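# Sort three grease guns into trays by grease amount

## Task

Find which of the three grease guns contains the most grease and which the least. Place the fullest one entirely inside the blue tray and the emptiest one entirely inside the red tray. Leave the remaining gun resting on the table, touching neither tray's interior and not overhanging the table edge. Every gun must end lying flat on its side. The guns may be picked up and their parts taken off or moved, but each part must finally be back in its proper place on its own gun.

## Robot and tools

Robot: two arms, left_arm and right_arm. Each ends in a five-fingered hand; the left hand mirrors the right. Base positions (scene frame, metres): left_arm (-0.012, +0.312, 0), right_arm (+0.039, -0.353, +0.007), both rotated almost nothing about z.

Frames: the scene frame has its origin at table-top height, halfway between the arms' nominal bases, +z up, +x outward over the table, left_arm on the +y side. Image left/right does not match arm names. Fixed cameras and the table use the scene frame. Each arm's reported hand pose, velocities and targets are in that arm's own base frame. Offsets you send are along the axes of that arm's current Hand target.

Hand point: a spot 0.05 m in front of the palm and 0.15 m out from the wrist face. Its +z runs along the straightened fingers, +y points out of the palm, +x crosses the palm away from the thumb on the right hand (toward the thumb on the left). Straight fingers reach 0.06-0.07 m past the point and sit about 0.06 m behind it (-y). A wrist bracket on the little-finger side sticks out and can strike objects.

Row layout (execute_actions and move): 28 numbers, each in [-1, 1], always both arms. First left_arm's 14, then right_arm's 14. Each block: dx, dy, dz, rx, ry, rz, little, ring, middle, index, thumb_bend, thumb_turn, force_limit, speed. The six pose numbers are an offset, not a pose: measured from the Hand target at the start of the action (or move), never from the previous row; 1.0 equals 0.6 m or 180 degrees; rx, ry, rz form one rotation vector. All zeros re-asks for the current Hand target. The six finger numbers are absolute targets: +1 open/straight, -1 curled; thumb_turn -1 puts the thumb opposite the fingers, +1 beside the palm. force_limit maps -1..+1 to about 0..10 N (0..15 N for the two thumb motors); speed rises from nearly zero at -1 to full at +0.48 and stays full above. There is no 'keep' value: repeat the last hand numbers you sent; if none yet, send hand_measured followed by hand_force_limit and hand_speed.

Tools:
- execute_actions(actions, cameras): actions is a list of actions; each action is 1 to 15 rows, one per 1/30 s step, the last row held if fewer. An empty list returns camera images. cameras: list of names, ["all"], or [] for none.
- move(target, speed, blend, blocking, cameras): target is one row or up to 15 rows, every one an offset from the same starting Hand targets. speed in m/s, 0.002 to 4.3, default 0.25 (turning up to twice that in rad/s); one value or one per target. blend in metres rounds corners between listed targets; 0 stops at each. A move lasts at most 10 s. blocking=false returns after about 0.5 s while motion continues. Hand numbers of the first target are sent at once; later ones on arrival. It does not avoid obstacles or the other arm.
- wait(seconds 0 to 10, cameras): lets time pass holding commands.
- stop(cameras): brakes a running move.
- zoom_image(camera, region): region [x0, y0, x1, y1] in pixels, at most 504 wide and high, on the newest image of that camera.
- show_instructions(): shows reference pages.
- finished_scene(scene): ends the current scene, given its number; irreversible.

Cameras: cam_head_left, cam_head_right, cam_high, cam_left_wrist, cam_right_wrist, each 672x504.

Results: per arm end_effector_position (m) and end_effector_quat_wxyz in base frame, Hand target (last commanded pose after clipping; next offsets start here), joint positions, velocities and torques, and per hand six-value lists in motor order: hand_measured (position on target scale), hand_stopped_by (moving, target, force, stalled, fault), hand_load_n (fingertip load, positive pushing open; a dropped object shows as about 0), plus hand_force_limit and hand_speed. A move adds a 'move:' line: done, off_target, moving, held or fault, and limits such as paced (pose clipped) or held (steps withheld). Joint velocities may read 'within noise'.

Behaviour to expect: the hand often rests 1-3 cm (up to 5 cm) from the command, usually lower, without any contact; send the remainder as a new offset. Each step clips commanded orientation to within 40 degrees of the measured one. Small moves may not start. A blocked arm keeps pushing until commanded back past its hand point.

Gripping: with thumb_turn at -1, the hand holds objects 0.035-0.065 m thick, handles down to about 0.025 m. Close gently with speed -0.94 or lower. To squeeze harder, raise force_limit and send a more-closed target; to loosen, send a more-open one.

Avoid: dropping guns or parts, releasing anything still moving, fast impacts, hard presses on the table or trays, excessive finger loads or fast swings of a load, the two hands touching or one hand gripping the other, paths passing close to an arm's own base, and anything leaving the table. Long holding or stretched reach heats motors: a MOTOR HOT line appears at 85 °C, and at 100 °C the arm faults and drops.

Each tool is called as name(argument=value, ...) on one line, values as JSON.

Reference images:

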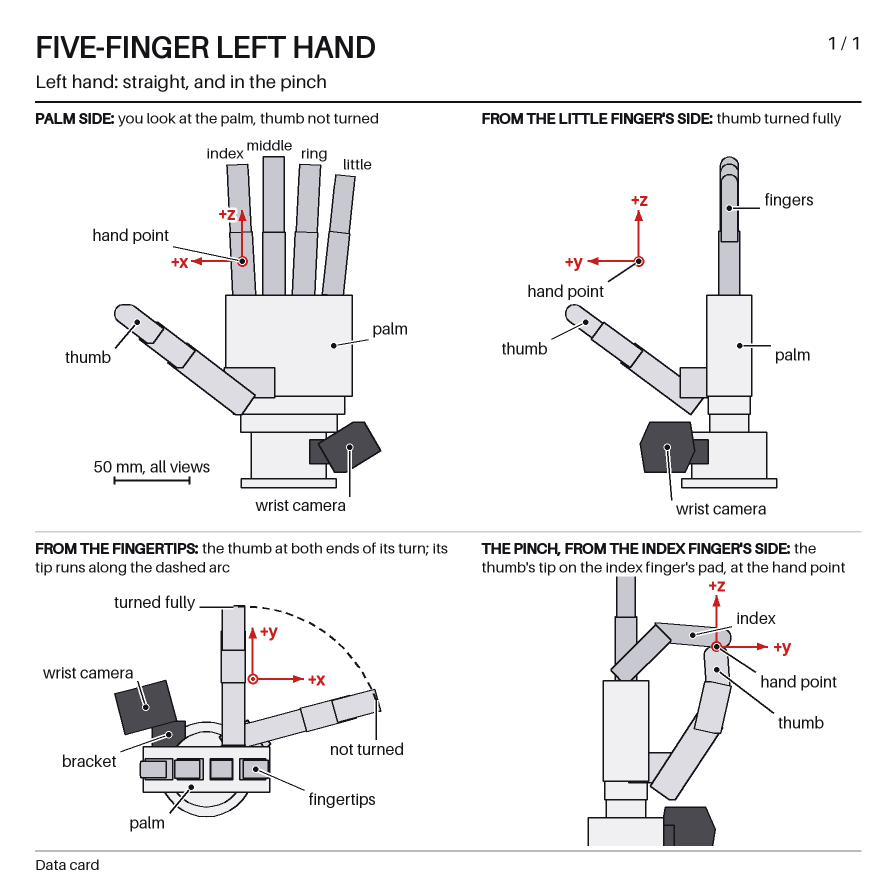

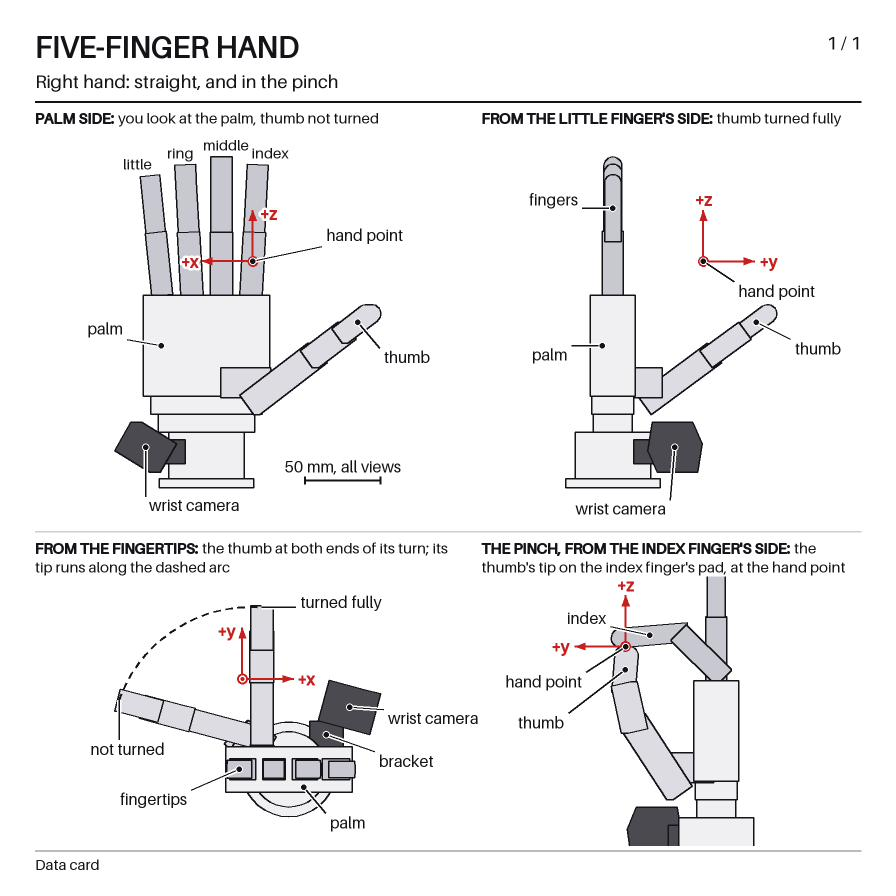

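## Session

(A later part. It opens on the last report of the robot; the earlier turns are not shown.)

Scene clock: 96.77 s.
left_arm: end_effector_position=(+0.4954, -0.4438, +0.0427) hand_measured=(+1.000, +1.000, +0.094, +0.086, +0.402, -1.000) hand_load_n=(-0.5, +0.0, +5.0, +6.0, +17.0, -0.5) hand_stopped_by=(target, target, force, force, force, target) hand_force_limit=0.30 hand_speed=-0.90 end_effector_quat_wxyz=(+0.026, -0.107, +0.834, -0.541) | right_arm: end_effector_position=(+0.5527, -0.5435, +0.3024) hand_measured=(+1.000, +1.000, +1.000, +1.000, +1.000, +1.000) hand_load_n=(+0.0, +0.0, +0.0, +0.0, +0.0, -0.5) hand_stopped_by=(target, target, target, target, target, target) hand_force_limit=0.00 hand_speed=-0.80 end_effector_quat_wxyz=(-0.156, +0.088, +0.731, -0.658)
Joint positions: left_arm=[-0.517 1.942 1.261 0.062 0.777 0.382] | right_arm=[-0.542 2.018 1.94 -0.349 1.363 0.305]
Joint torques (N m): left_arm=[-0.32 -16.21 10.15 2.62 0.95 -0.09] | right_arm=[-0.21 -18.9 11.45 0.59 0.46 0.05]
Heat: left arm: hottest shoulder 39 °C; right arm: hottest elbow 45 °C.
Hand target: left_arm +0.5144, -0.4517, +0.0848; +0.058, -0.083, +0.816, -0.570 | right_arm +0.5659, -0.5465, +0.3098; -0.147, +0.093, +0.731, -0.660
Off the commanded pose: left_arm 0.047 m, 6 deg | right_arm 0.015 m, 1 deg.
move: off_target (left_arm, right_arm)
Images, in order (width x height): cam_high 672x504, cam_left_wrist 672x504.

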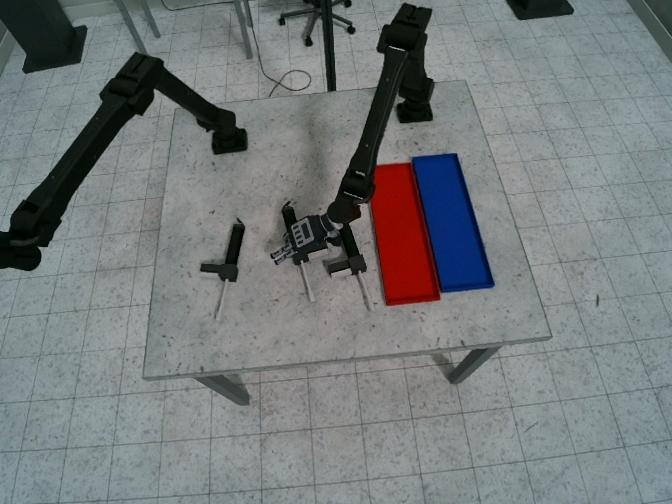

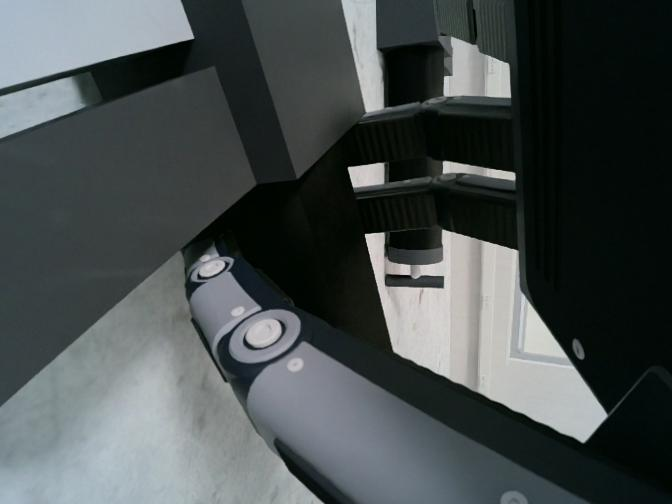

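move(target=[0,0.055,0.02,0,0,0,1,1,-0.42,-0.42,-0.32,-1,0.3,-0.9,0,0,0,0,0,0,1,1,1,1,1,1,0,-0.8], speed=0.04)

move(target=[0,0.02,0.0072,0,0,0,1,1,-0.42,-0.42,-0.32,-1,0.3,-0.9,0,0,0,0,0,0,1,1,1,1,1,1,0,-0.8], speed=0.04, cameras=["cam_high","cam_left_wrist","cam_head_right"])

Scene clock: 98.23 s.
left_arm: end_effector_position=(+0.5008, -0.4475, +0.0279) hand_measured=(+1.000, +1.000, +0.094, +0.086, +0.402, -1.000) hand_load_n=(+0.0, +0.0, +3.5, +7.5, +14.5, +0.0) hand_stopped_by=(target, target, force, force, force, target) hand_force_limit=0.30 hand_speed=-0.90 end_effector_quat_wxyz=(+0.038, -0.097, +0.827, -0.552) | right_arm: end_effector_position=(+0.5527, -0.5435, +0.3024) hand_measured=(+1.000, +1.000, +1.000, +1.000, +1.000, +1.000) hand_load_n=(+0.0, +0.0, +0.0, +0.0, +0.0, -0.5) hand_stopped_by=(target, target, target, target, target, target) hand_force_limit=0.00 hand_speed=-0.80 end_effector_quat_wxyz=(-0.156, +0.088, +0.731, -0.658)
Joint positions: left_arm=[-0.517 1.977 1.251 0.149 0.781 0.383] | right_arm=[-0.542 2.018 1.94 -0.349 1.363 0.305]
Joint torques (N m): left_arm=[-0.32 -14.74 9.06 2.4 0.73 -0.11] | right_arm=[-0.21 -18.9 11.47 0.59 0.46 0.05]
Heat: left arm: hottest shoulder 40 °C; right arm: hottest elbow 45 °C.
Hand target: left_arm +0.5145, -0.4516, +0.0499; +0.058, -0.083, +0.815, -0.570 | right_arm +0.5659, -0.5465, +0.3098; -0.147, +0.093, +0.731, -0.660
Off the commanded pose: left_arm 0.026 m, 4 deg | right_arm 0.015 m, 1 deg.
move: off_target (left_arm, right_arm)

Scene clock: 99.13 s.
left_arm: end_effector_position=(+0.5037, -0.4500, +0.0268) hand_measured=(+1.000, +1.000, +0.094, +0.086, +0.402, -1.000) hand_load_n=(+0.0, +0.0, +3.5, +8.0, +13.0, +0.0) hand_stopped_by=(target, target, force, force, force, target) hand_force_limit=0.30 hand_speed=-0.90 end_effector_quat_wxyz=(+0.043, -0.090, +0.824, -0.558) | right_arm: end_effector_position=(+0.5527, -0.5435, +0.3024) hand_measured=(+1.000, +1.000, +1.000, +1.000, +1.000, +1.000) hand_load_n=(+0.0, +0.0, +0.0, +0.0, +0.0, +0.0) hand_stopped_by=(target, target, target, target, target, target) hand_force_limit=0.00 hand_speed=-0.80 end_effector_quat_wxyz=(-0.156, +0.088, +0.731, -0.658)
Joint positions: left_arm=[-0.517 1.986 1.251 0.18 0.787 0.383] | right_arm=[-0.542 2.018 1.94 -0.349 1.363 0.305]
Joint torques (N m): left_arm=[0.21 -13.74 8.47 2.25 0.51 -0.12] | right_arm=[-0.26 -18.9 11.45 0.61 0.46 0.05]
Heat: left arm: hottest shoulder 39 °C; right arm: hottest elbow 45 °C.
Hand target: left_arm +0.5144, -0.4515, +0.0371; +0.058, -0.083, +0.815, -0.570 | right_arm +0.5659, -0.5465, +0.3098; -0.147, +0.093, +0.731, -0.660
Off the commanded pose: left_arm 0.015 m, 2 deg | right_arm 0.015 m, 1 deg.
move: off_target (left_arm, right_arm)
Images, in order (width x height): cam_head_right 672x504, cam_high 672x504, cam_left_wrist 672x504.

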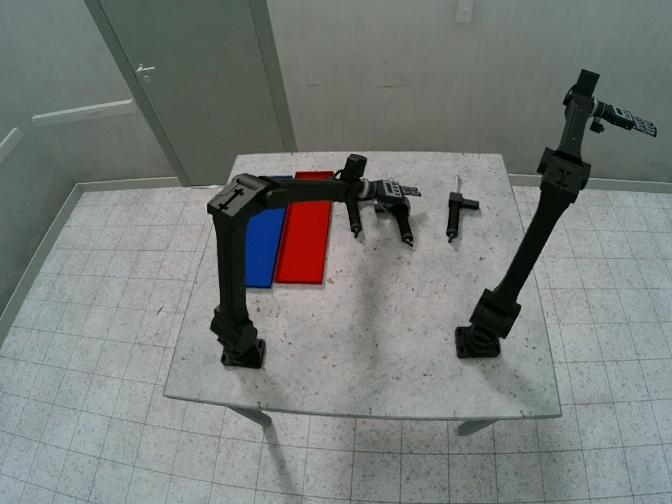

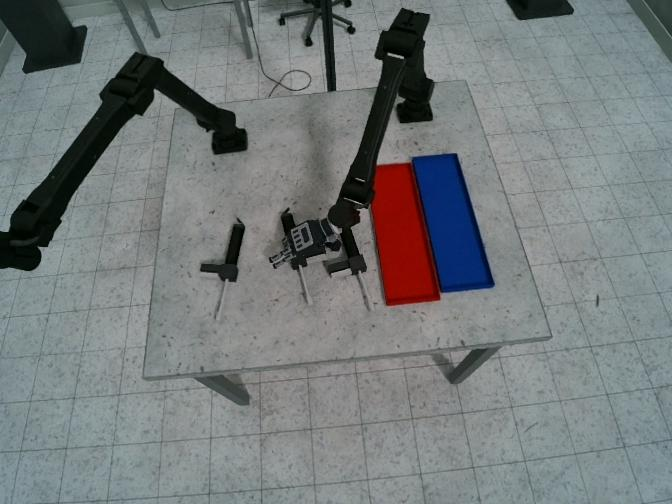

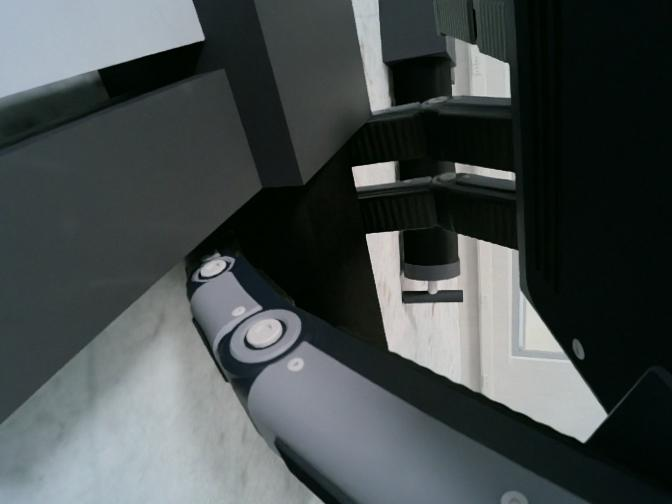

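execute_actions(actions=[[[0,0,0,0,0,0,1,1,0.3,0.3,0.5,-1,0,-0.5,0,0,0,0,0,0,1,1,1,1,1,1,0,-0.8]]])

move(target=[[0,-0.125,-0.0456,0,0,0,1,1,0.3,0.3,0.5,-1,0,-0.4,0,0,0,0,0,0,1,1,1,1,1,1,0,-0.8],[0,-0.25,-0.45,0,0,0,1,1,0.3,0.3,0.5,-1,0,-0.4,0,0,0,0,0,0,1,1,1,1,1,1,0,-0.8]], speed=0.2, cameras=["cam_high","cam_left_wrist","cam_head_right"])

zoom_image(camera="cam_high", region=[200, 160, 380, 320])

Scene clock: 100.00 s.
left_arm: end_effector_position=(+0.5054, -0.4514, +0.0290) hand_measured=(+1.000, +1.000, +0.300, +0.300, +0.500, -1.000) hand_load_n=(+0.0, +0.0, +0.0, +0.0, +0.0, +0.0) hand_stopped_by=(target, target, target, target, target, target) hand_force_limit=0.00 hand_speed=-0.50 end_effector_quat_wxyz=(+0.047, -0.086, +0.821, -0.563) | right_arm: end_effector_position=(+0.5527, -0.5435, +0.3024) hand_measured=(+1.000, +1.000, +1.000, +1.000, +1.000, +1.000) hand_load_n=(+0.0, +0.0, +0.0, +0.0, +0.0, +0.0) hand_stopped_by=(target, target, target, target, target, target) hand_force_limit=0.00 hand_speed=-0.80 end_effector_quat_wxyz=(-0.156, +0.088, +0.731, -0.658)
Joint positions: left_arm=[-0.517 1.987 1.251 0.196 0.79 0.383] | right_arm=[-0.542 2.018 1.94 -0.349 1.363 0.305]
Joint torques (N m): left_arm=[-0.15 -14.04 8.53 1.78 0.4 -0.13] | right_arm=[-0.21 -18.9 11.47 0.61 0.46 0.05]
Heat: left arm: hottest shoulder 39 °C; right arm: hottest elbow 45 °C.
Hand target: left_arm +0.5145, -0.4516, +0.0370; +0.058, -0.083, +0.815, -0.570 | right_arm +0.5659, -0.5465, +0.3098; -0.147, +0.093, +0.731, -0.660
Off the commanded pose: left_arm 0.012 m, 2 deg | right_arm 0.015 m, 1 deg.
Step readings (end_effector_position of left_arm | right_arm):
0: (+0.5037, -0.4500, +0.0269) | (+0.5527, -0.5435, +0.3024)
1: (+0.5037, -0.4500, +0.0269) | (+0.5527, -0.5435, +0.3024)
2: (+0.5037, -0.4500, +0.0269) | (+0.5527, -0.5435, +0.3024)
4: (+0.5038, -0.4504, +0.0272) | (+0.5527, -0.5435, +0.3024)
8: (+0.5052, -0.4513, +0.0288) | (+0.5527, -0.5435, +0.3024)
15: (+0.5054, -0.4514, +0.0290) | (+0.5527, -0.5435, +0.3024)

Scene clock: 103.33 s.
left_arm: end_effector_position=(+0.4617, -0.2521, +0.2475) hand_measured=(+1.000, +1.000, +0.300, +0.300, +0.500, -1.000) hand_load_n=(+0.0, +0.0, +0.0, +0.0, +0.0, +0.0) hand_stopped_by=(target, target, target, target, target, target) hand_force_limit=0.00 hand_speed=-0.40 end_effector_quat_wxyz=(+0.038, -0.100, +0.819, -0.564) | right_arm: end_effector_position=(+0.5527, -0.5435, +0.3024) hand_measured=(+1.000, +1.000, +1.000, +1.000, +1.000, +1.000) hand_load_n=(+0.0, +0.0, -0.5, +0.0, +0.0, -0.5) hand_stopped_by=(target, target, target, target, target, target) hand_force_limit=0.00 hand_speed=-0.80 end_effector_quat_wxyz=(-0.156, +0.088, +0.731, -0.658)
Joint positions: left_arm=[-0.187 1.469 1.235 -0.578 1.051 0.687] | right_arm=[-0.542 2.018 1.94 -0.349 1.363 0.305]
Joint torques (N m): left_arm=[-0.79 -9.52 13.83 0.49 0.72 -0.03] | right_arm=[-0.26 -18.84 11.45 0.61 0.46 0.05]
Heat: left arm: hottest shoulder 39 °C; right arm: hottest elbow 46 °C.
Hand target: left_arm +0.4739, -0.2538, +0.2708; +0.058, -0.083, +0.815, -0.570 | right_arm +0.5659, -0.5465, +0.3098; -0.147, +0.093, +0.731, -0.660
Off the commanded pose: left_arm 0.026 m, 3 deg | right_arm 0.015 m, 1 deg.
move: off_target (left_arm, right_arm)
Images, in order (width x height): cam_head_right 672x504, cam_high 672x504, cam_left_wrist 672x504.

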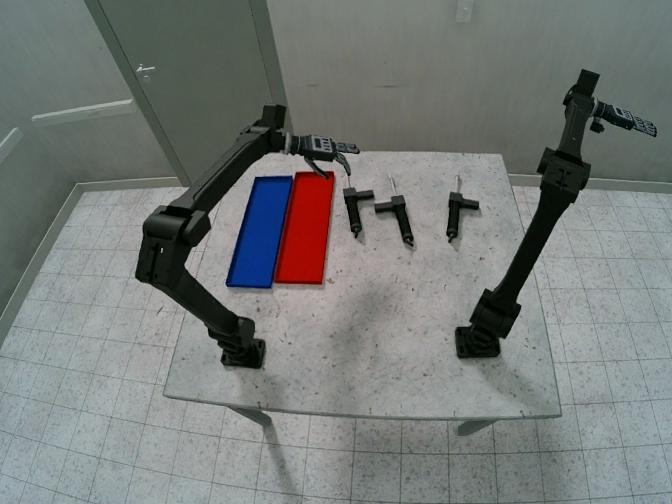

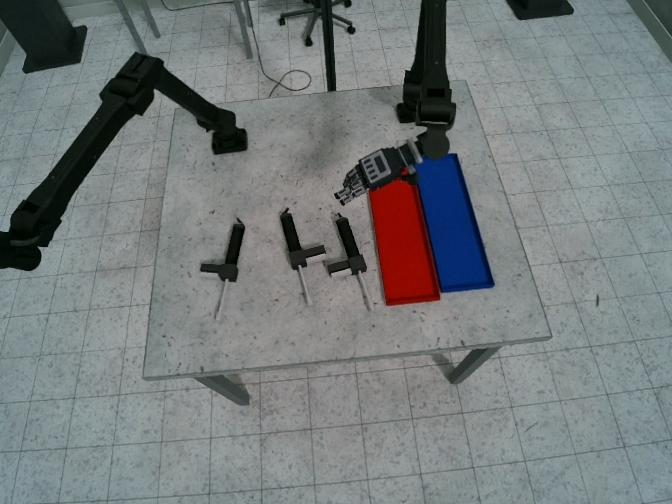

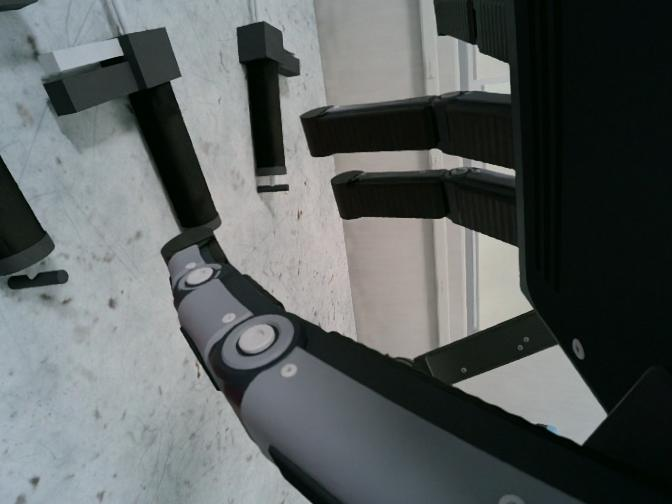

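Scaled by 2.800.

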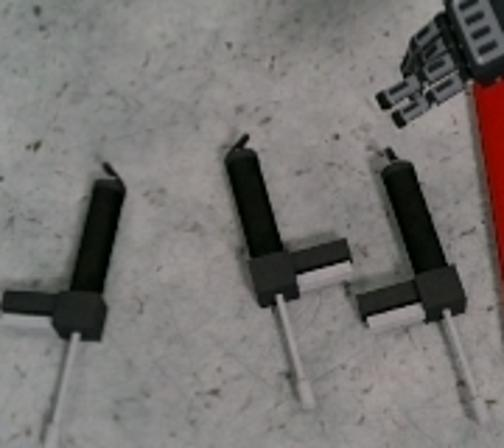

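move(target=[-0.1049,0.2132,0.15,0,0,0,1,1,0.3,0.3,0.5,-1,0,-0.4,0,0,0,0,0,0,1,1,1,1,1,1,0,-0.8], speed=0.2)

move(target=[0,0.094,0.0342,0,0,0,1,1,0.3,0.3,0.5,-1,0,-0.4,0,0,0,0,0,0,1,1,1,1,1,1,0,-0.8], speed=0.1, cameras=["cam_high","cam_left_wrist","cam_head_right"])

zoom_image(camera="cam_high", region=[260, 160, 440, 320])

Scene clock: 105.63 s.
left_arm: end_effector_position=(+0.5353, -0.2742, +0.1083) hand_measured=(+1.000, +1.000, +0.300, +0.300, +0.500, -1.000) hand_load_n=(+0.0, +0.0, +0.0, +0.0, +0.0, +0.0) hand_stopped_by=(target, target, target, target, target, target) hand_force_limit=0.00 hand_speed=-0.40 end_effector_quat_wxyz=(+0.047, -0.092, +0.819, -0.565) | right_arm: end_effector_position=(+0.5527, -0.5435, +0.3024) hand_measured=(+1.000, +1.000, +1.000, +1.000, +1.000, +1.000) hand_load_n=(+0.0, +0.0, +0.0, +0.0, +0.0, +0.0) hand_stopped_by=(target, target, target, target, target, target) hand_force_limit=0.00 hand_speed=-0.80 end_effector_quat_wxyz=(-0.156, +0.088, +0.731, -0.658)
Joint positions: left_arm=[-0.203 1.788 1.235 -0.227 1.037 0.676] | right_arm=[-0.542 2.018 1.94 -0.349 1.363 0.305]
Joint torques (N m): left_arm=[-1.55 -12.28 10.24 1.26 0.54 -0.18] | right_arm=[-0.21 -18.9 11.45 0.58 0.46 0.05]
Heat: left arm: hottest shoulder 39 °C; right arm: hottest elbow 46 °C.
Hand target: left_arm +0.5436, -0.2808, +0.1196; +0.058, -0.083, +0.815, -0.570 | right_arm +0.5659, -0.5465, +0.3098; -0.147, +0.093, +0.731, -0.660
Off the commanded pose: left_arm 0.016 m, 2 deg | right_arm 0.015 m, 1 deg.
move: off_target (left_arm, right_arm)

Scene clock: 106.87 s.
left_arm: end_effector_position=(+0.5435, -0.2759, +0.0600) hand_measured=(+1.000, +1.000, +0.300, +0.300, +0.500, -1.000) hand_load_n=(+0.0, +0.0, +0.0, +0.0, +0.0, +0.0) hand_stopped_by=(target, target, target, target, target, target) hand_force_limit=0.00 hand_speed=-0.40 end_effector_quat_wxyz=(+0.057, -0.085, +0.817, -0.568) | right_arm: end_effector_position=(+0.5527, -0.5435, +0.3024) hand_measured=(+1.000, +1.000, +1.000, +1.000, +1.000, +1.000) hand_load_n=(+0.0, +0.0, -0.5, -0.5, +0.0, +0.0) hand_stopped_by=(target, target, target, target, target, target) hand_force_limit=0.00 hand_speed=-0.80 end_effector_quat_wxyz=(-0.156, +0.088, +0.731, -0.658)
Joint positions: left_arm=[-0.203 1.872 1.202 -0.083 1.037 0.675] | right_arm=[-0.542 2.018 1.94 -0.349 1.363 0.305]
Joint torques (N m): left_arm=[-1.44 -12.45 7.76 1.43 0.51 -0.15] | right_arm=[-0.26 -18.9 11.45 0.59 0.46 0.05]
Heat: left arm: hottest shoulder 39 °C; right arm: hottest elbow 46 °C.
Hand target: left_arm +0.5435, -0.2807, +0.0595; +0.058, -0.083, +0.816, -0.570 | right_arm +0.5659, -0.5465, +0.3098; -0.147, +0.093, +0.731, -0.660
Off the commanded pose: left_arm 0.005 m, 0 deg | right_arm 0.015 m, 1 deg.
move: off_target (right_arm)
Images, in order (width x height): cam_head_right 672x504, cam_high 672x504, cam_left_wrist 672x504.

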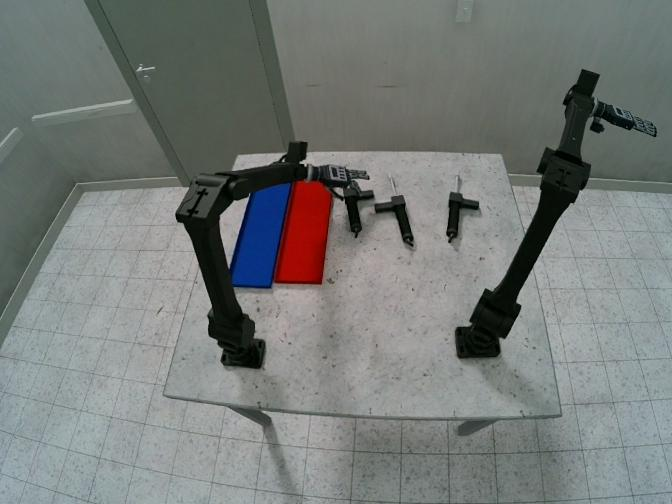

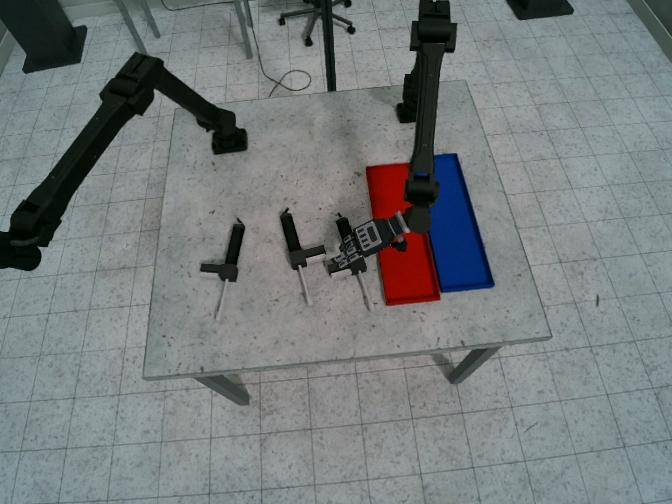

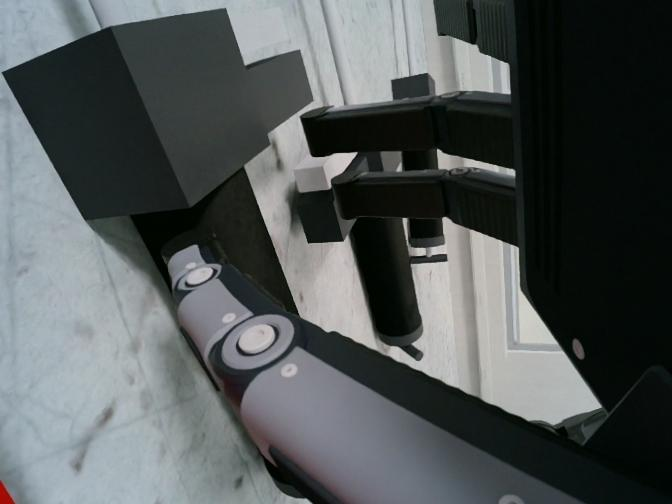

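Scaled by 2.800.

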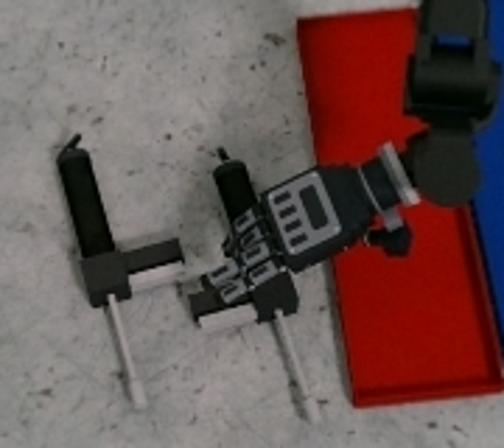

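move(target=[0.015,0.0587,0.0213,0,0,0,1,1,0.3,0.3,0.5,-1,0,-0.4,0,0,0,0,0,0,1,1,1,1,1,1,0,-0.8], speed=0.06, cameras=["cam_high","cam_left_wrist","cam_head_right"])

zoom_image(camera="cam_high", region=[260, 160, 440, 320])

Scene clock: 108.27 s.
left_arm: end_effector_position=(+0.5403, -0.2784, +0.0402) hand_measured=(+1.000, +1.000, +0.300, +0.300, +0.500, -1.000) hand_load_n=(+0.0, +0.0, -0.5, +0.0, +0.0, +0.0) hand_stopped_by=(target, target, target, target, target, target) hand_force_limit=0.00 hand_speed=-0.40 end_effector_quat_wxyz=(+0.069, -0.076, +0.812, -0.574) | right_arm: end_effector_position=(+0.5527, -0.5435, +0.3024) hand_measured=(+1.000, +1.000, +1.000, +1.000, +1.000, +1.000) hand_load_n=(+0.0, +0.0, +0.0, +0.0, +0.0, -0.5) hand_stopped_by=(target, target, target, target, target, target) hand_force_limit=0.00 hand_speed=-0.80 end_effector_quat_wxyz=(-0.156, +0.088, +0.731, -0.658)
Joint positions: left_arm=[-0.207 1.897 1.159 0.027 1.039 0.664] | right_arm=[-0.542 2.018 1.94 -0.349 1.363 0.305]
Joint torques (N m): left_arm=[-1.61 -10.93 6.63 1.28 0.23 -0.1] | right_arm=[-0.21 -18.9 11.45 0.61 0.46 0.05]
Heat: left arm: hottest shoulder 39 °C; right arm: hottest elbow 46 °C.
Hand target: left_arm +0.5348, -0.2823, +0.0222; +0.058, -0.083, +0.815, -0.570 | right_arm +0.5659, -0.5465, +0.3098; -0.147, +0.093, +0.731, -0.660
Off the commanded pose: left_arm 0.019 m, 2 deg | right_arm 0.015 m, 1 deg.
move: off_target (left_arm, right_arm)
Images, in order (width x height): cam_head_right 672x504, cam_high 672x504, cam_left_wrist 672x504.

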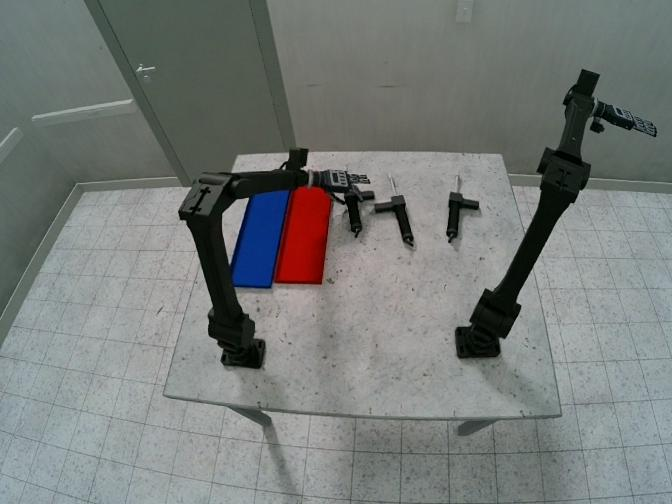

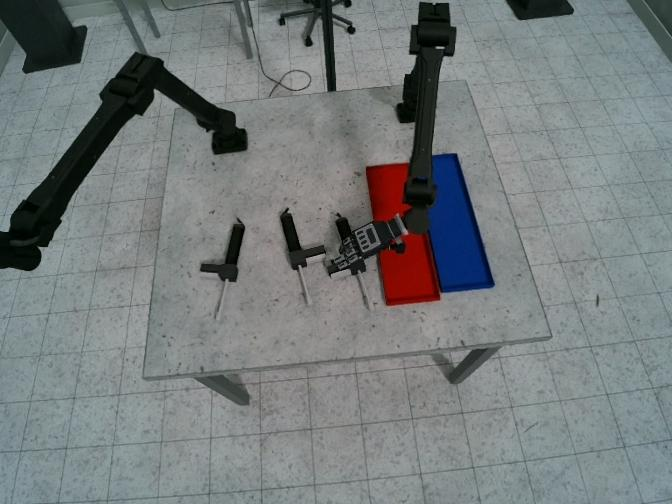

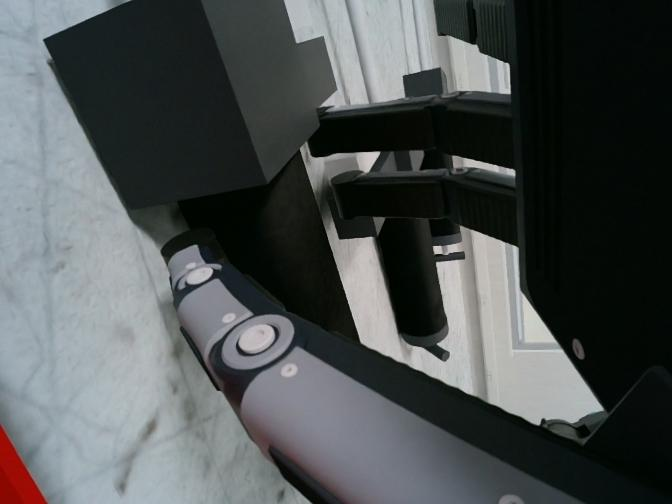

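Scaled by 2.800.

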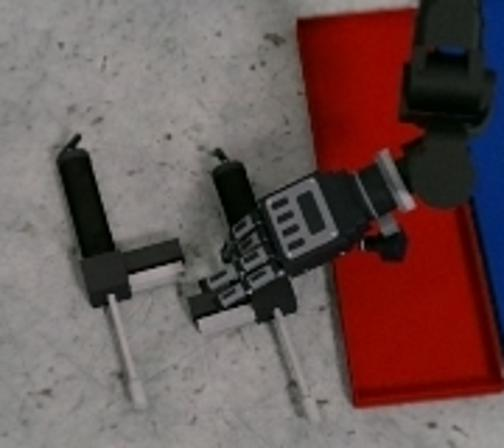

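move(target=[[0.01,-0.047,-0.0171,0,0,0,1,1,0.3,0.3,0.5,-1,0,-0.4,0,0,0,0,0,0,1,1,1,1,1,1,0,-0.8],[0.02,-0.047,-0.0171,0,0,0,1,1,0.3,0.3,0.5,-1,0,-0.4,0,0,0,0,0,0,1,1,1,1,1,1,0,-0.8],[0.02,0,0,0,0,0,1,1,0.3,0.3,0.5,-1,0,-0.4,0,0,0,0,0,0,1,1,1,1,1,1,0,-0.8]], speed=0.06, cameras=["cam_high","cam_left_wrist"])

Scene clock: 111.00 s.
left_arm: end_effector_position=(+0.5237, -0.2805, +0.0243) hand_measured=(+1.000, +1.000, +0.300, +0.300, +0.500, -1.000) hand_load_n=(+0.0, +0.0, +0.0, +0.0, +0.0, +0.0) hand_stopped_by=(target, target, target, target, target, target) hand_force_limit=0.00 hand_speed=-0.40 end_effector_quat_wxyz=(+0.058, -0.084, +0.816, -0.569) | right_arm: end_effector_position=(+0.5527, -0.5435, +0.3024) hand_measured=(+1.000, +1.000, +1.000, +1.000, +1.000, +1.000) hand_load_n=(+0.0, +0.0, +0.0, +0.0, +0.0, +0.0) hand_stopped_by=(target, target, target, target, target, target) hand_force_limit=0.00 hand_speed=-0.80 end_effector_quat_wxyz=(-0.156, +0.088, +0.731, -0.658)
Joint positions: left_arm=[-0.219 1.899 1.116 0.051 1.026 0.655] | right_arm=[-0.542 2.018 1.94 -0.349 1.363 0.305]
Joint torques (N m): left_arm=[-1.49 -11.69 6.98 1.44 0.5 -0.2] | right_arm=[-0.26 -18.9 11.45 0.58 0.46 0.05]
Heat: left arm: hottest shoulder 39 °C; right arm: hottest elbow 46 °C.
Hand target: left_arm +0.5229, -0.2849, +0.0222; +0.058, -0.083, +0.815, -0.570 | right_arm +0.5659, -0.5465, +0.3098; -0.147, +0.093, +0.731, -0.660
Off the commanded pose: left_arm 0.005 m, 0 deg | right_arm 0.015 m, 1 deg.
move: off_target (right_arm)
Images, in order (width x height): cam_high 672x504, cam_left_wrist 672x504.

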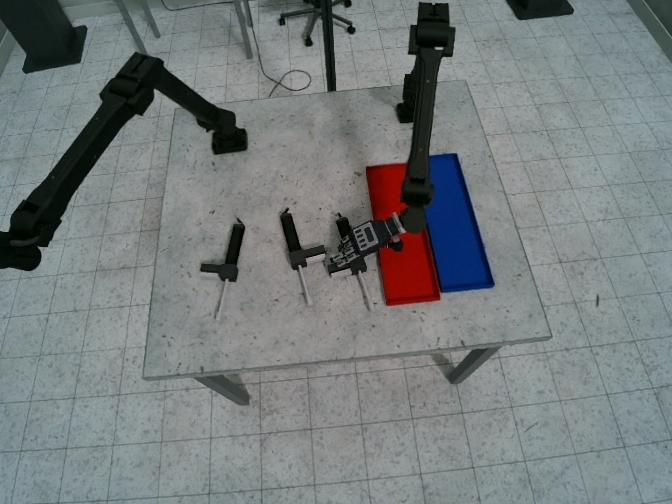

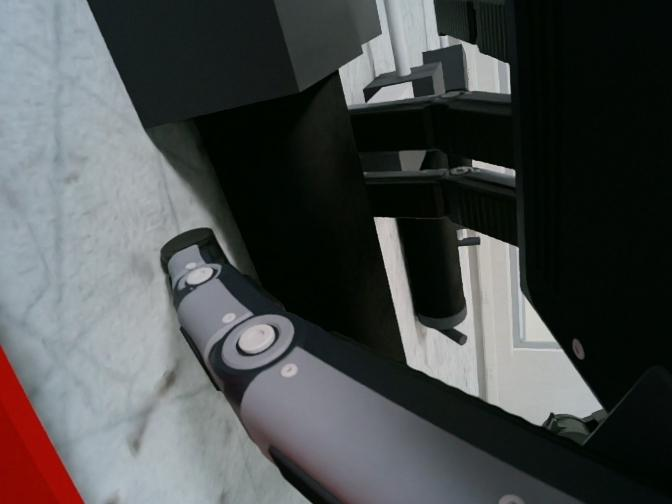

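move(target=[-0.0117,0,0,0,0,0,1,1,0.3,0.3,0.5,-1,0,-0.4,0,0,0,0,0,0,1,1,1,1,1,1,0,-0.8], speed=0.05, cameras=["cam_left_wrist"])

execute_actions(actions=[[[0,0,0,0,0,0,1,1,-0.4,-0.4,-0.3,-1,-0.2,-0.88,0,0,0,0,0,0,1,1,1,1,1,1,0,-0.8]]])

execute_actions(actions=[[[0,0,0,0,0,0,1,1,-0.42,-0.42,-0.32,-1,0.3,-0.9,0,0,0,0,0,0,1,1,1,1,1,1,0,-0.8]]], cameras=["cam_left_wrist"])

Scene clock: 111.93 s.
left_arm: end_effector_position=(+0.5234, -0.2804, +0.0233) hand_measured=(+1.000, +1.000, +0.300, +0.300, +0.500, -1.000) hand_load_n=(+0.0, +0.0, -0.5, +0.0, -0.5, +0.0) hand_stopped_by=(target, target, target, target, target, target) hand_force_limit=0.00 hand_speed=-0.40 end_effector_quat_wxyz=(+0.057, -0.084, +0.816, -0.569) | right_arm: end_effector_position=(+0.5527, -0.5435, +0.3024) hand_measured=(+1.000, +1.000, +1.000, +1.000, +1.000, +1.000) hand_load_n=(+0.0, +0.0, +0.0, +0.0, +0.0, -0.5) hand_stopped_by=(target, target, target, target, target, target) hand_force_limit=0.00 hand_speed=-0.80 end_effector_quat_wxyz=(-0.156, +0.088, +0.731, -0.658)
Joint positions: left_arm=[-0.219 1.901 1.116 0.051 1.027 0.655] | right_arm=[-0.542 2.018 1.94 -0.349 1.363 0.305]
Joint torques (N m): left_arm=[-1.03 -11.11 8.92 0.85 0.59 -0.12] | right_arm=[-0.26 -18.84 11.47 0.61 0.46 0.04]
Heat: left arm: hottest shoulder 39 °C; right arm: hottest elbow 46 °C.
Hand target: left_arm +0.5298, -0.2835, +0.0223; +0.058, -0.083, +0.815, -0.570 | right_arm +0.5659, -0.5465, +0.3098; -0.147, +0.093, +0.731, -0.660
Off the commanded pose: left_arm 0.007 m, 0 deg | right_arm 0.015 m, 1 deg.
move: off_target (right_arm)
Images, in order (width x height): cam_left_wrist 672x504.

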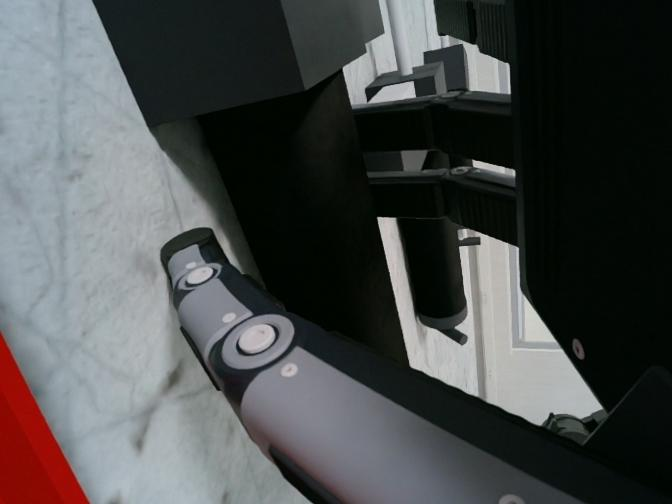

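Scene clock: 112.90 s.
left_arm: end_effector_position=(+0.5223, -0.2815, +0.0213) hand_measured=(+1.000, +1.000, +0.090, +0.070, +0.390, -1.000) hand_load_n=(+0.0, +0.0, +3.5, +5.5, +9.0, -0.5) hand_stopped_by=(target, target, force, force, force, target) hand_force_limit=-0.20 hand_speed=-0.88 end_effector_quat_wxyz=(+0.055, -0.084, +0.816, -0.569) | right_arm: end_effector_position=(+0.5527, -0.5435, +0.3024) hand_measured=(+1.000, +1.000, +1.000, +1.000, +1.000, +1.000) hand_load_n=(+0.0, +0.0, +0.0, +0.0, +0.0, +0.0) hand_stopped_by=(target, target, target, target, target, target) hand_force_limit=0.00 hand_speed=-0.80 end_effector_quat_wxyz=(-0.156, +0.088, +0.731, -0.658)
Joint positions: left_arm=[-0.22 1.905 1.116 0.051 1.028 0.655] | right_arm=[-0.542 2.018 1.94 -0.349 1.363 0.305]
Joint torques (N m): left_arm=[-0.91 -11.63 9.01 0.79 0.54 -0.13] | right_arm=[-0.21 -18.9 11.45 0.58 0.46 0.04]
Heat: left arm: hottest shoulder 39 °C; right arm: hottest elbow 46 °C.
Hand target: left_arm +0.5299, -0.2834, +0.0223; +0.058, -0.083, +0.815, -0.570 | right_arm +0.5659, -0.5465, +0.3098; -0.147, +0.093, +0.731, -0.660
Off the commanded pose: left_arm 0.008 m, 0 deg | right_arm 0.015 m, 1 deg.
Step readings (end_effector_position of left_arm | right_arm):
0: (+0.5234, -0.2804, +0.0233) | (+0.5527, -0.5435, +0.3024)
1: (+0.5234, -0.2804, +0.0233) | (+0.5527, -0.5435, +0.3024)
2: (+0.5234, -0.2804, +0.0233) | (+0.5527, -0.5435, +0.3024)
4: (+0.5234, -0.2804, +0.0231) | (+0.5527, -0.5435, +0.3024)
8: (+0.5232, -0.2804, +0.0222) | (+0.5527, -0.5435, +0.3024)
15: (+0.5229, -0.2804, +0.0215) | (+0.5527, -0.5435, +0.3024)

Scene clock: 113.60 s.
left_arm: end_effector_position=(+0.5222, -0.2815, +0.0214) hand_measured=(+1.000, +1.000, +0.074, +0.062, +0.392, -1.000) hand_load_n=(+0.0, +0.0, +9.0, +4.0, +13.5, +0.0) hand_stopped_by=(target, target, force, force, force, target) hand_force_limit=0.30 hand_speed=-0.90 end_effector_quat_wxyz=(+0.055, -0.084, +0.816, -0.569) | right_arm: end_effector_position=(+0.5527, -0.5435, +0.3024) hand_measured=(+1.000, +1.000, +1.000, +1.000, +1.000, +1.000) hand_load_n=(+0.0, -0.5, +0.0, +0.0, +0.0, -0.5) hand_stopped_by=(target, target, target, target, target, target) hand_force_limit=0.00 hand_speed=-0.80 end_effector_quat_wxyz=(-0.156, +0.088, +0.731, -0.658)
Joint positions: left_arm=[-0.22 1.905 1.116 0.051 1.028 0.655] | right_arm=[-0.542 2.018 1.94 -0.349 1.363 0.305]
Joint torques (N m): left_arm=[-0.62 -11.46 8.88 0.96 0.53 -0.11] | right_arm=[-0.32 -18.96 11.45 0.61 0.46 0.05]
Heat: left arm: hottest shoulder 39 °C; right arm: hottest elbow 46 °C.
Hand target: left_arm +0.5299, -0.2833, +0.0223; +0.058, -0.083, +0.815, -0.570 | right_arm +0.5659, -0.5465, +0.3098; -0.147, +0.093, +0.731, -0.660
Off the commanded pose: left_arm 0.008 m, 0 deg | right_arm 0.015 m, 1 deg.
Step readings (end_effector_position of left_arm | right_arm):
0: (+0.5223, -0.2815, +0.0213) | (+0.5527, -0.5435, +0.3024)
1: (+0.5223, -0.2815, +0.0213) | (+0.5527, -0.5435, +0.3024)
2: (+0.5223, -0.2815, +0.0213) | (+0.5527, -0.5435, +0.3024)
4: (+0.5222, -0.2815, +0.0214) | (+0.5527, -0.5435, +0.3024)
8: (+0.5222, -0.2815, +0.0214) | (+0.5527, -0.5435, +0.3024)
15: (+0.5222, -0.2815, +0.0214) | (+0.5527, -0.5435, +0.3024)
Images, in order (width x height): cam_left_wrist 672x504.

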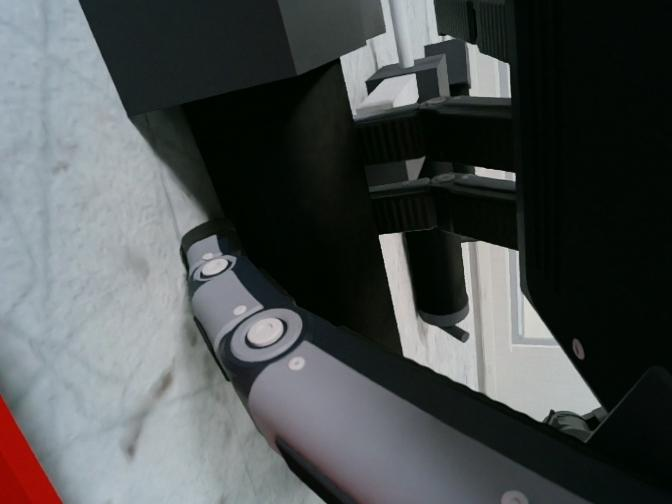

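move(target=[0,-0.1566,-0.057,0,0,0.03,1,1,-0.42,-0.42,-0.32,-1,0.3,-0.9,0,0,0,0,0,0,1,1,1,1,1,1,0,-0.8], speed=0.06, cameras=["cam_high","cam_head_right","cam_left_wrist"])

Scene clock: 115.93 s.
left_arm: end_effector_position=(+0.4983, -0.2711, +0.0661) hand_measured=(+1.000, +1.000, +0.074, +0.062, +0.392, -1.000) hand_load_n=(+0.0, +0.0, +8.0, +0.0, +10.5, +2.5) hand_stopped_by=(target, target, force, force, force, target) hand_force_limit=0.30 hand_speed=-0.90 end_effector_quat_wxyz=(+0.040, -0.086, +0.832, -0.547) | right_arm: end_effector_position=(+0.5527, -0.5435, +0.3024) hand_measured=(+1.000, +1.000, +1.000, +1.000, +1.000, +1.000) hand_load_n=(+0.0, +0.0, +0.0, +0.0, +0.0, -0.5) hand_stopped_by=(target, target, target, target, target, target) hand_force_limit=0.00 hand_speed=-0.80 end_effector_quat_wxyz=(-0.156, +0.088, +0.731, -0.658)
Joint positions: left_arm=[-0.22 1.775 1.116 -0.187 1.009 0.733] | right_arm=[-0.542 2.018 1.94 -0.349 1.363 0.305]
Joint torques (N m): left_arm=[-1.14 -14.86 14.45 0.91 1.22 -0.04] | right_arm=[-0.26 -18.9 11.47 0.58 0.46 0.05]
Heat: left arm: hottest shoulder 39 °C; right arm: hottest elbow 46 °C.
Hand target: left_arm +0.5300, -0.2835, +0.1222; +0.085, -0.045, +0.818, -0.567 | right_arm +0.5659, -0.5465, +0.3098; -0.147, +0.093, +0.731, -0.660
Off the commanded pose: left_arm 0.066 m, 7 deg | right_arm 0.015 m, 1 deg.
move: off_target (left_arm, right_arm)
Images, in order (width x height): cam_head_right 672x504, cam_high 672x504, cam_left_wrist 672x504.

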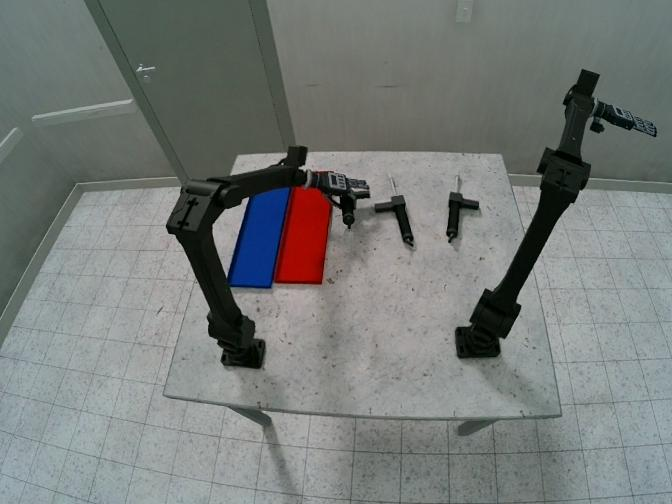

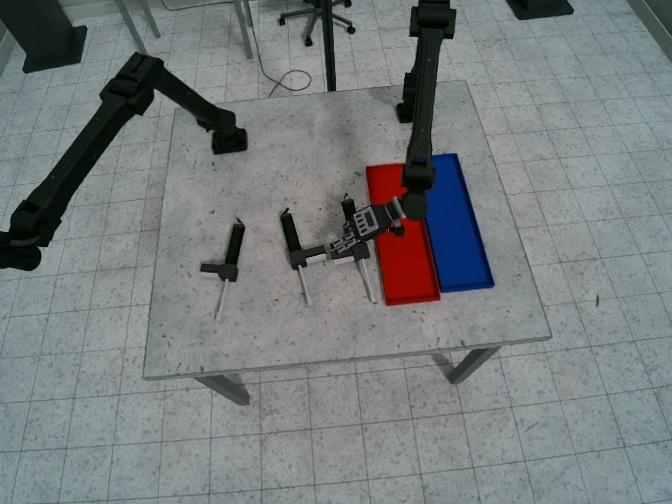

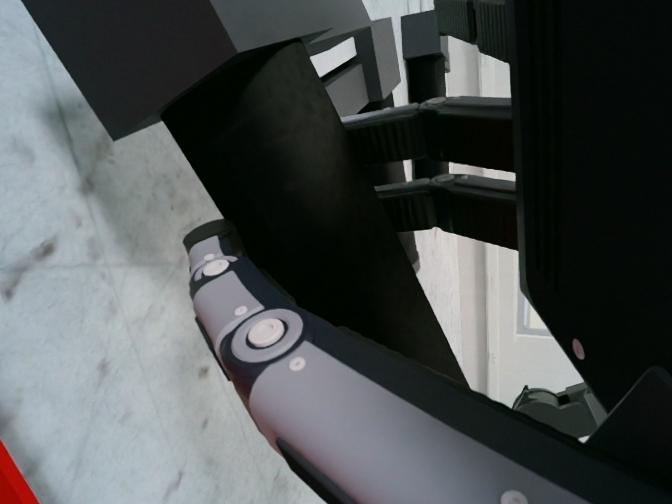

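move(target=[0,0.1566,0.057,0,0,-0.03,1,1,-0.42,-0.42,-0.32,-1,0.3,-0.9,0,0,0,0,0,0,1,1,1,1,1,1,0,-0.8], speed=0.06)

execute_actions(actions=[[[0,0,0,0,0,0,1,1,0.3,0.3,0.5,-1,0,-0.5,0,0,0,0,0,0,1,1,1,1,1,1,0,-0.8]],[[0,0,0,0,0,0,1,1,0.3,0.3,0.5,-1,0,-0.5,0,0,0,0,0,0,1,1,1,1,1,1,0,-0.8]]], cameras=["cam_high","cam_left_wrist"])

Scene clock: 118.47 s.
left_arm: end_effector_position=(+0.5125, -0.2792, +0.0200) hand_measured=(+1.000, +1.000, +0.074, +0.062, +0.390, -1.000) hand_load_n=(+0.0, -0.5, +0.0, +4.5, +4.5, +1.0) hand_stopped_by=(target, target, force, force, force, target) hand_force_limit=0.30 hand_speed=-0.90 end_effector_quat_wxyz=(+0.031, -0.097, +0.818, -0.566) | right_arm: end_effector_position=(+0.5527, -0.5435, +0.3024) hand_measured=(+1.000, +1.000, +1.000, +1.000, +1.000, +1.000) hand_load_n=(+0.0, +0.0, +0.0, -0.5, +0.0, -0.5) hand_stopped_by=(target, target, target, target, target, target) hand_force_limit=0.00 hand_speed=-0.80 end_effector_quat_wxyz=(-0.156, +0.088, +0.731, -0.658)
Joint positions: left_arm=[-0.217 1.902 1.116 0 1.043 0.651] | right_arm=[-0.542 2.018 1.94 -0.349 1.363 0.305]
Joint torques (N m): left_arm=[-0.73 -10.4 11.17 1.84 0.15 0.05] | right_arm=[-0.26 -18.9 11.47 0.61 0.46 0.05]
Heat: left arm: hottest shoulder 39 °C; right arm: hottest elbow 46 °C.
Hand target: left_arm +0.5385, -0.2818, +0.0226; +0.058, -0.083, +0.815, -0.570 | right_arm +0.5659, -0.5465, +0.3098; -0.147, +0.093, +0.731, -0.660
Off the commanded pose: left_arm 0.026 m, 3 deg | right_arm 0.015 m, 1 deg.
move: off_target (left_arm, right_arm)

Scene clock: 119.67 s.
left_arm: end_effector_position=(+0.5162, -0.2808, +0.0233) hand_measured=(+1.000, +1.000, +0.300, +0.300, +0.500, -1.000) hand_load_n=(+0.0, +0.0, +0.0, -0.5, -2.0, +3.0) hand_stopped_by=(target, target, target, target, target, target) hand_force_limit=0.00 hand_speed=-0.50 end_effector_quat_wxyz=(+0.036, -0.092, +0.816, -0.570) | right_arm: end_effector_position=(+0.5527, -0.5435, +0.3024) hand_measured=(+1.000, +1.000, +1.000, +1.000, +1.000, +1.000) hand_load_n=(+0.0, +0.0, +0.0, +0.0, +0.0, -0.5) hand_stopped_by=(target, target, target, target, target, target) hand_force_limit=0.00 hand_speed=-0.80 end_effector_quat_wxyz=(-0.156, +0.088, +0.731, -0.658)
Joint positions: left_arm=[-0.218 1.903 1.122 0.01 1.046 0.649] | right_arm=[-0.542 2.018 1.94 -0.349 1.363 0.305]
Joint torques (N m): left_arm=[-0.44 -10.11 10.66 1.66 0.02 0.05] | right_arm=[-0.26 -18.9 11.47 0.59 0.46 0.04]
Heat: left arm: hottest shoulder 39 °C; right arm: hottest elbow 46 °C.
Hand target: left_arm +0.5385, -0.2817, +0.0227; +0.058, -0.083, +0.815, -0.570 | right_arm +0.5659, -0.5465, +0.3098; -0.147, +0.093, +0.731, -0.660
Off the commanded pose: left_arm 0.022 m, 3 deg | right_arm 0.015 m, 1 deg.
Step readings (end_effector_position of left_arm | right_arm):
0: (+0.5125, -0.2792, +0.0200) | (+0.5527, -0.5435, +0.3024)
1: (+0.5125, -0.2792, +0.0200) | (+0.5527, -0.5435, +0.3024)
2: (+0.5125, -0.2792, +0.0200) | (+0.5527, -0.5435, +0.3024)
4: (+0.5133, -0.2794, +0.0209) | (+0.5527, -0.5435, +0.3024)
8: (+0.5163, -0.2808, +0.0233) | (+0.5527, -0.5435, +0.3024)
15: (+0.5162, -0.2808, +0.0233) | (+0.5527, -0.5435, +0.3024)
16: (+0.5162, -0.2808, +0.0233) | (+0.5527, -0.5435, +0.3024)
17: (+0.5162, -0.2808, +0.0233) | (+0.5527, -0.5435, +0.3024)
19: (+0.5162, -0.2808, +0.0233) | (+0.5527, -0.5435, +0.3024)
23: (+0.5162, -0.2808, +0.0233) | (+0.5527, -0.5435, +0.3024)
30: (+0.5162, -0.2808, +0.0233) | (+0.5527, -0.5435, +0.3024)
Images, in order (width x height): cam_high 672x504, cam_left_wrist 672x504.

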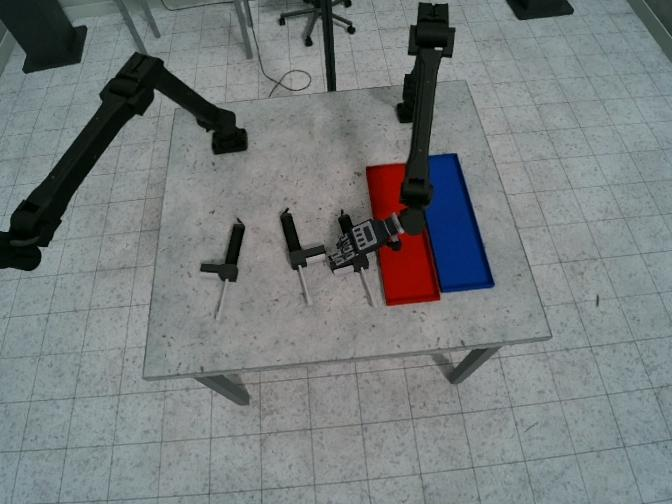

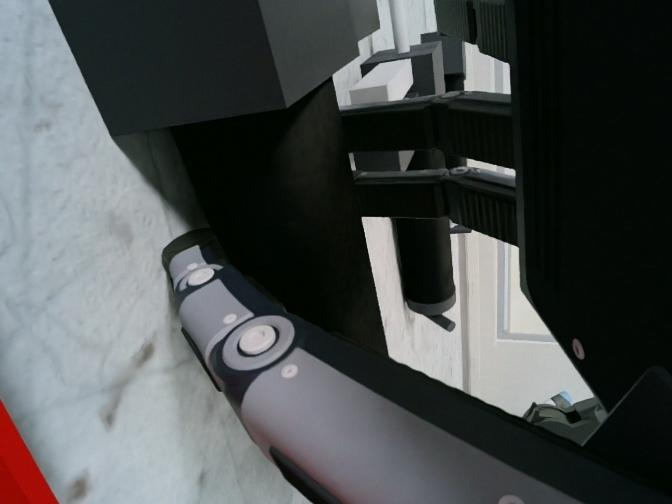

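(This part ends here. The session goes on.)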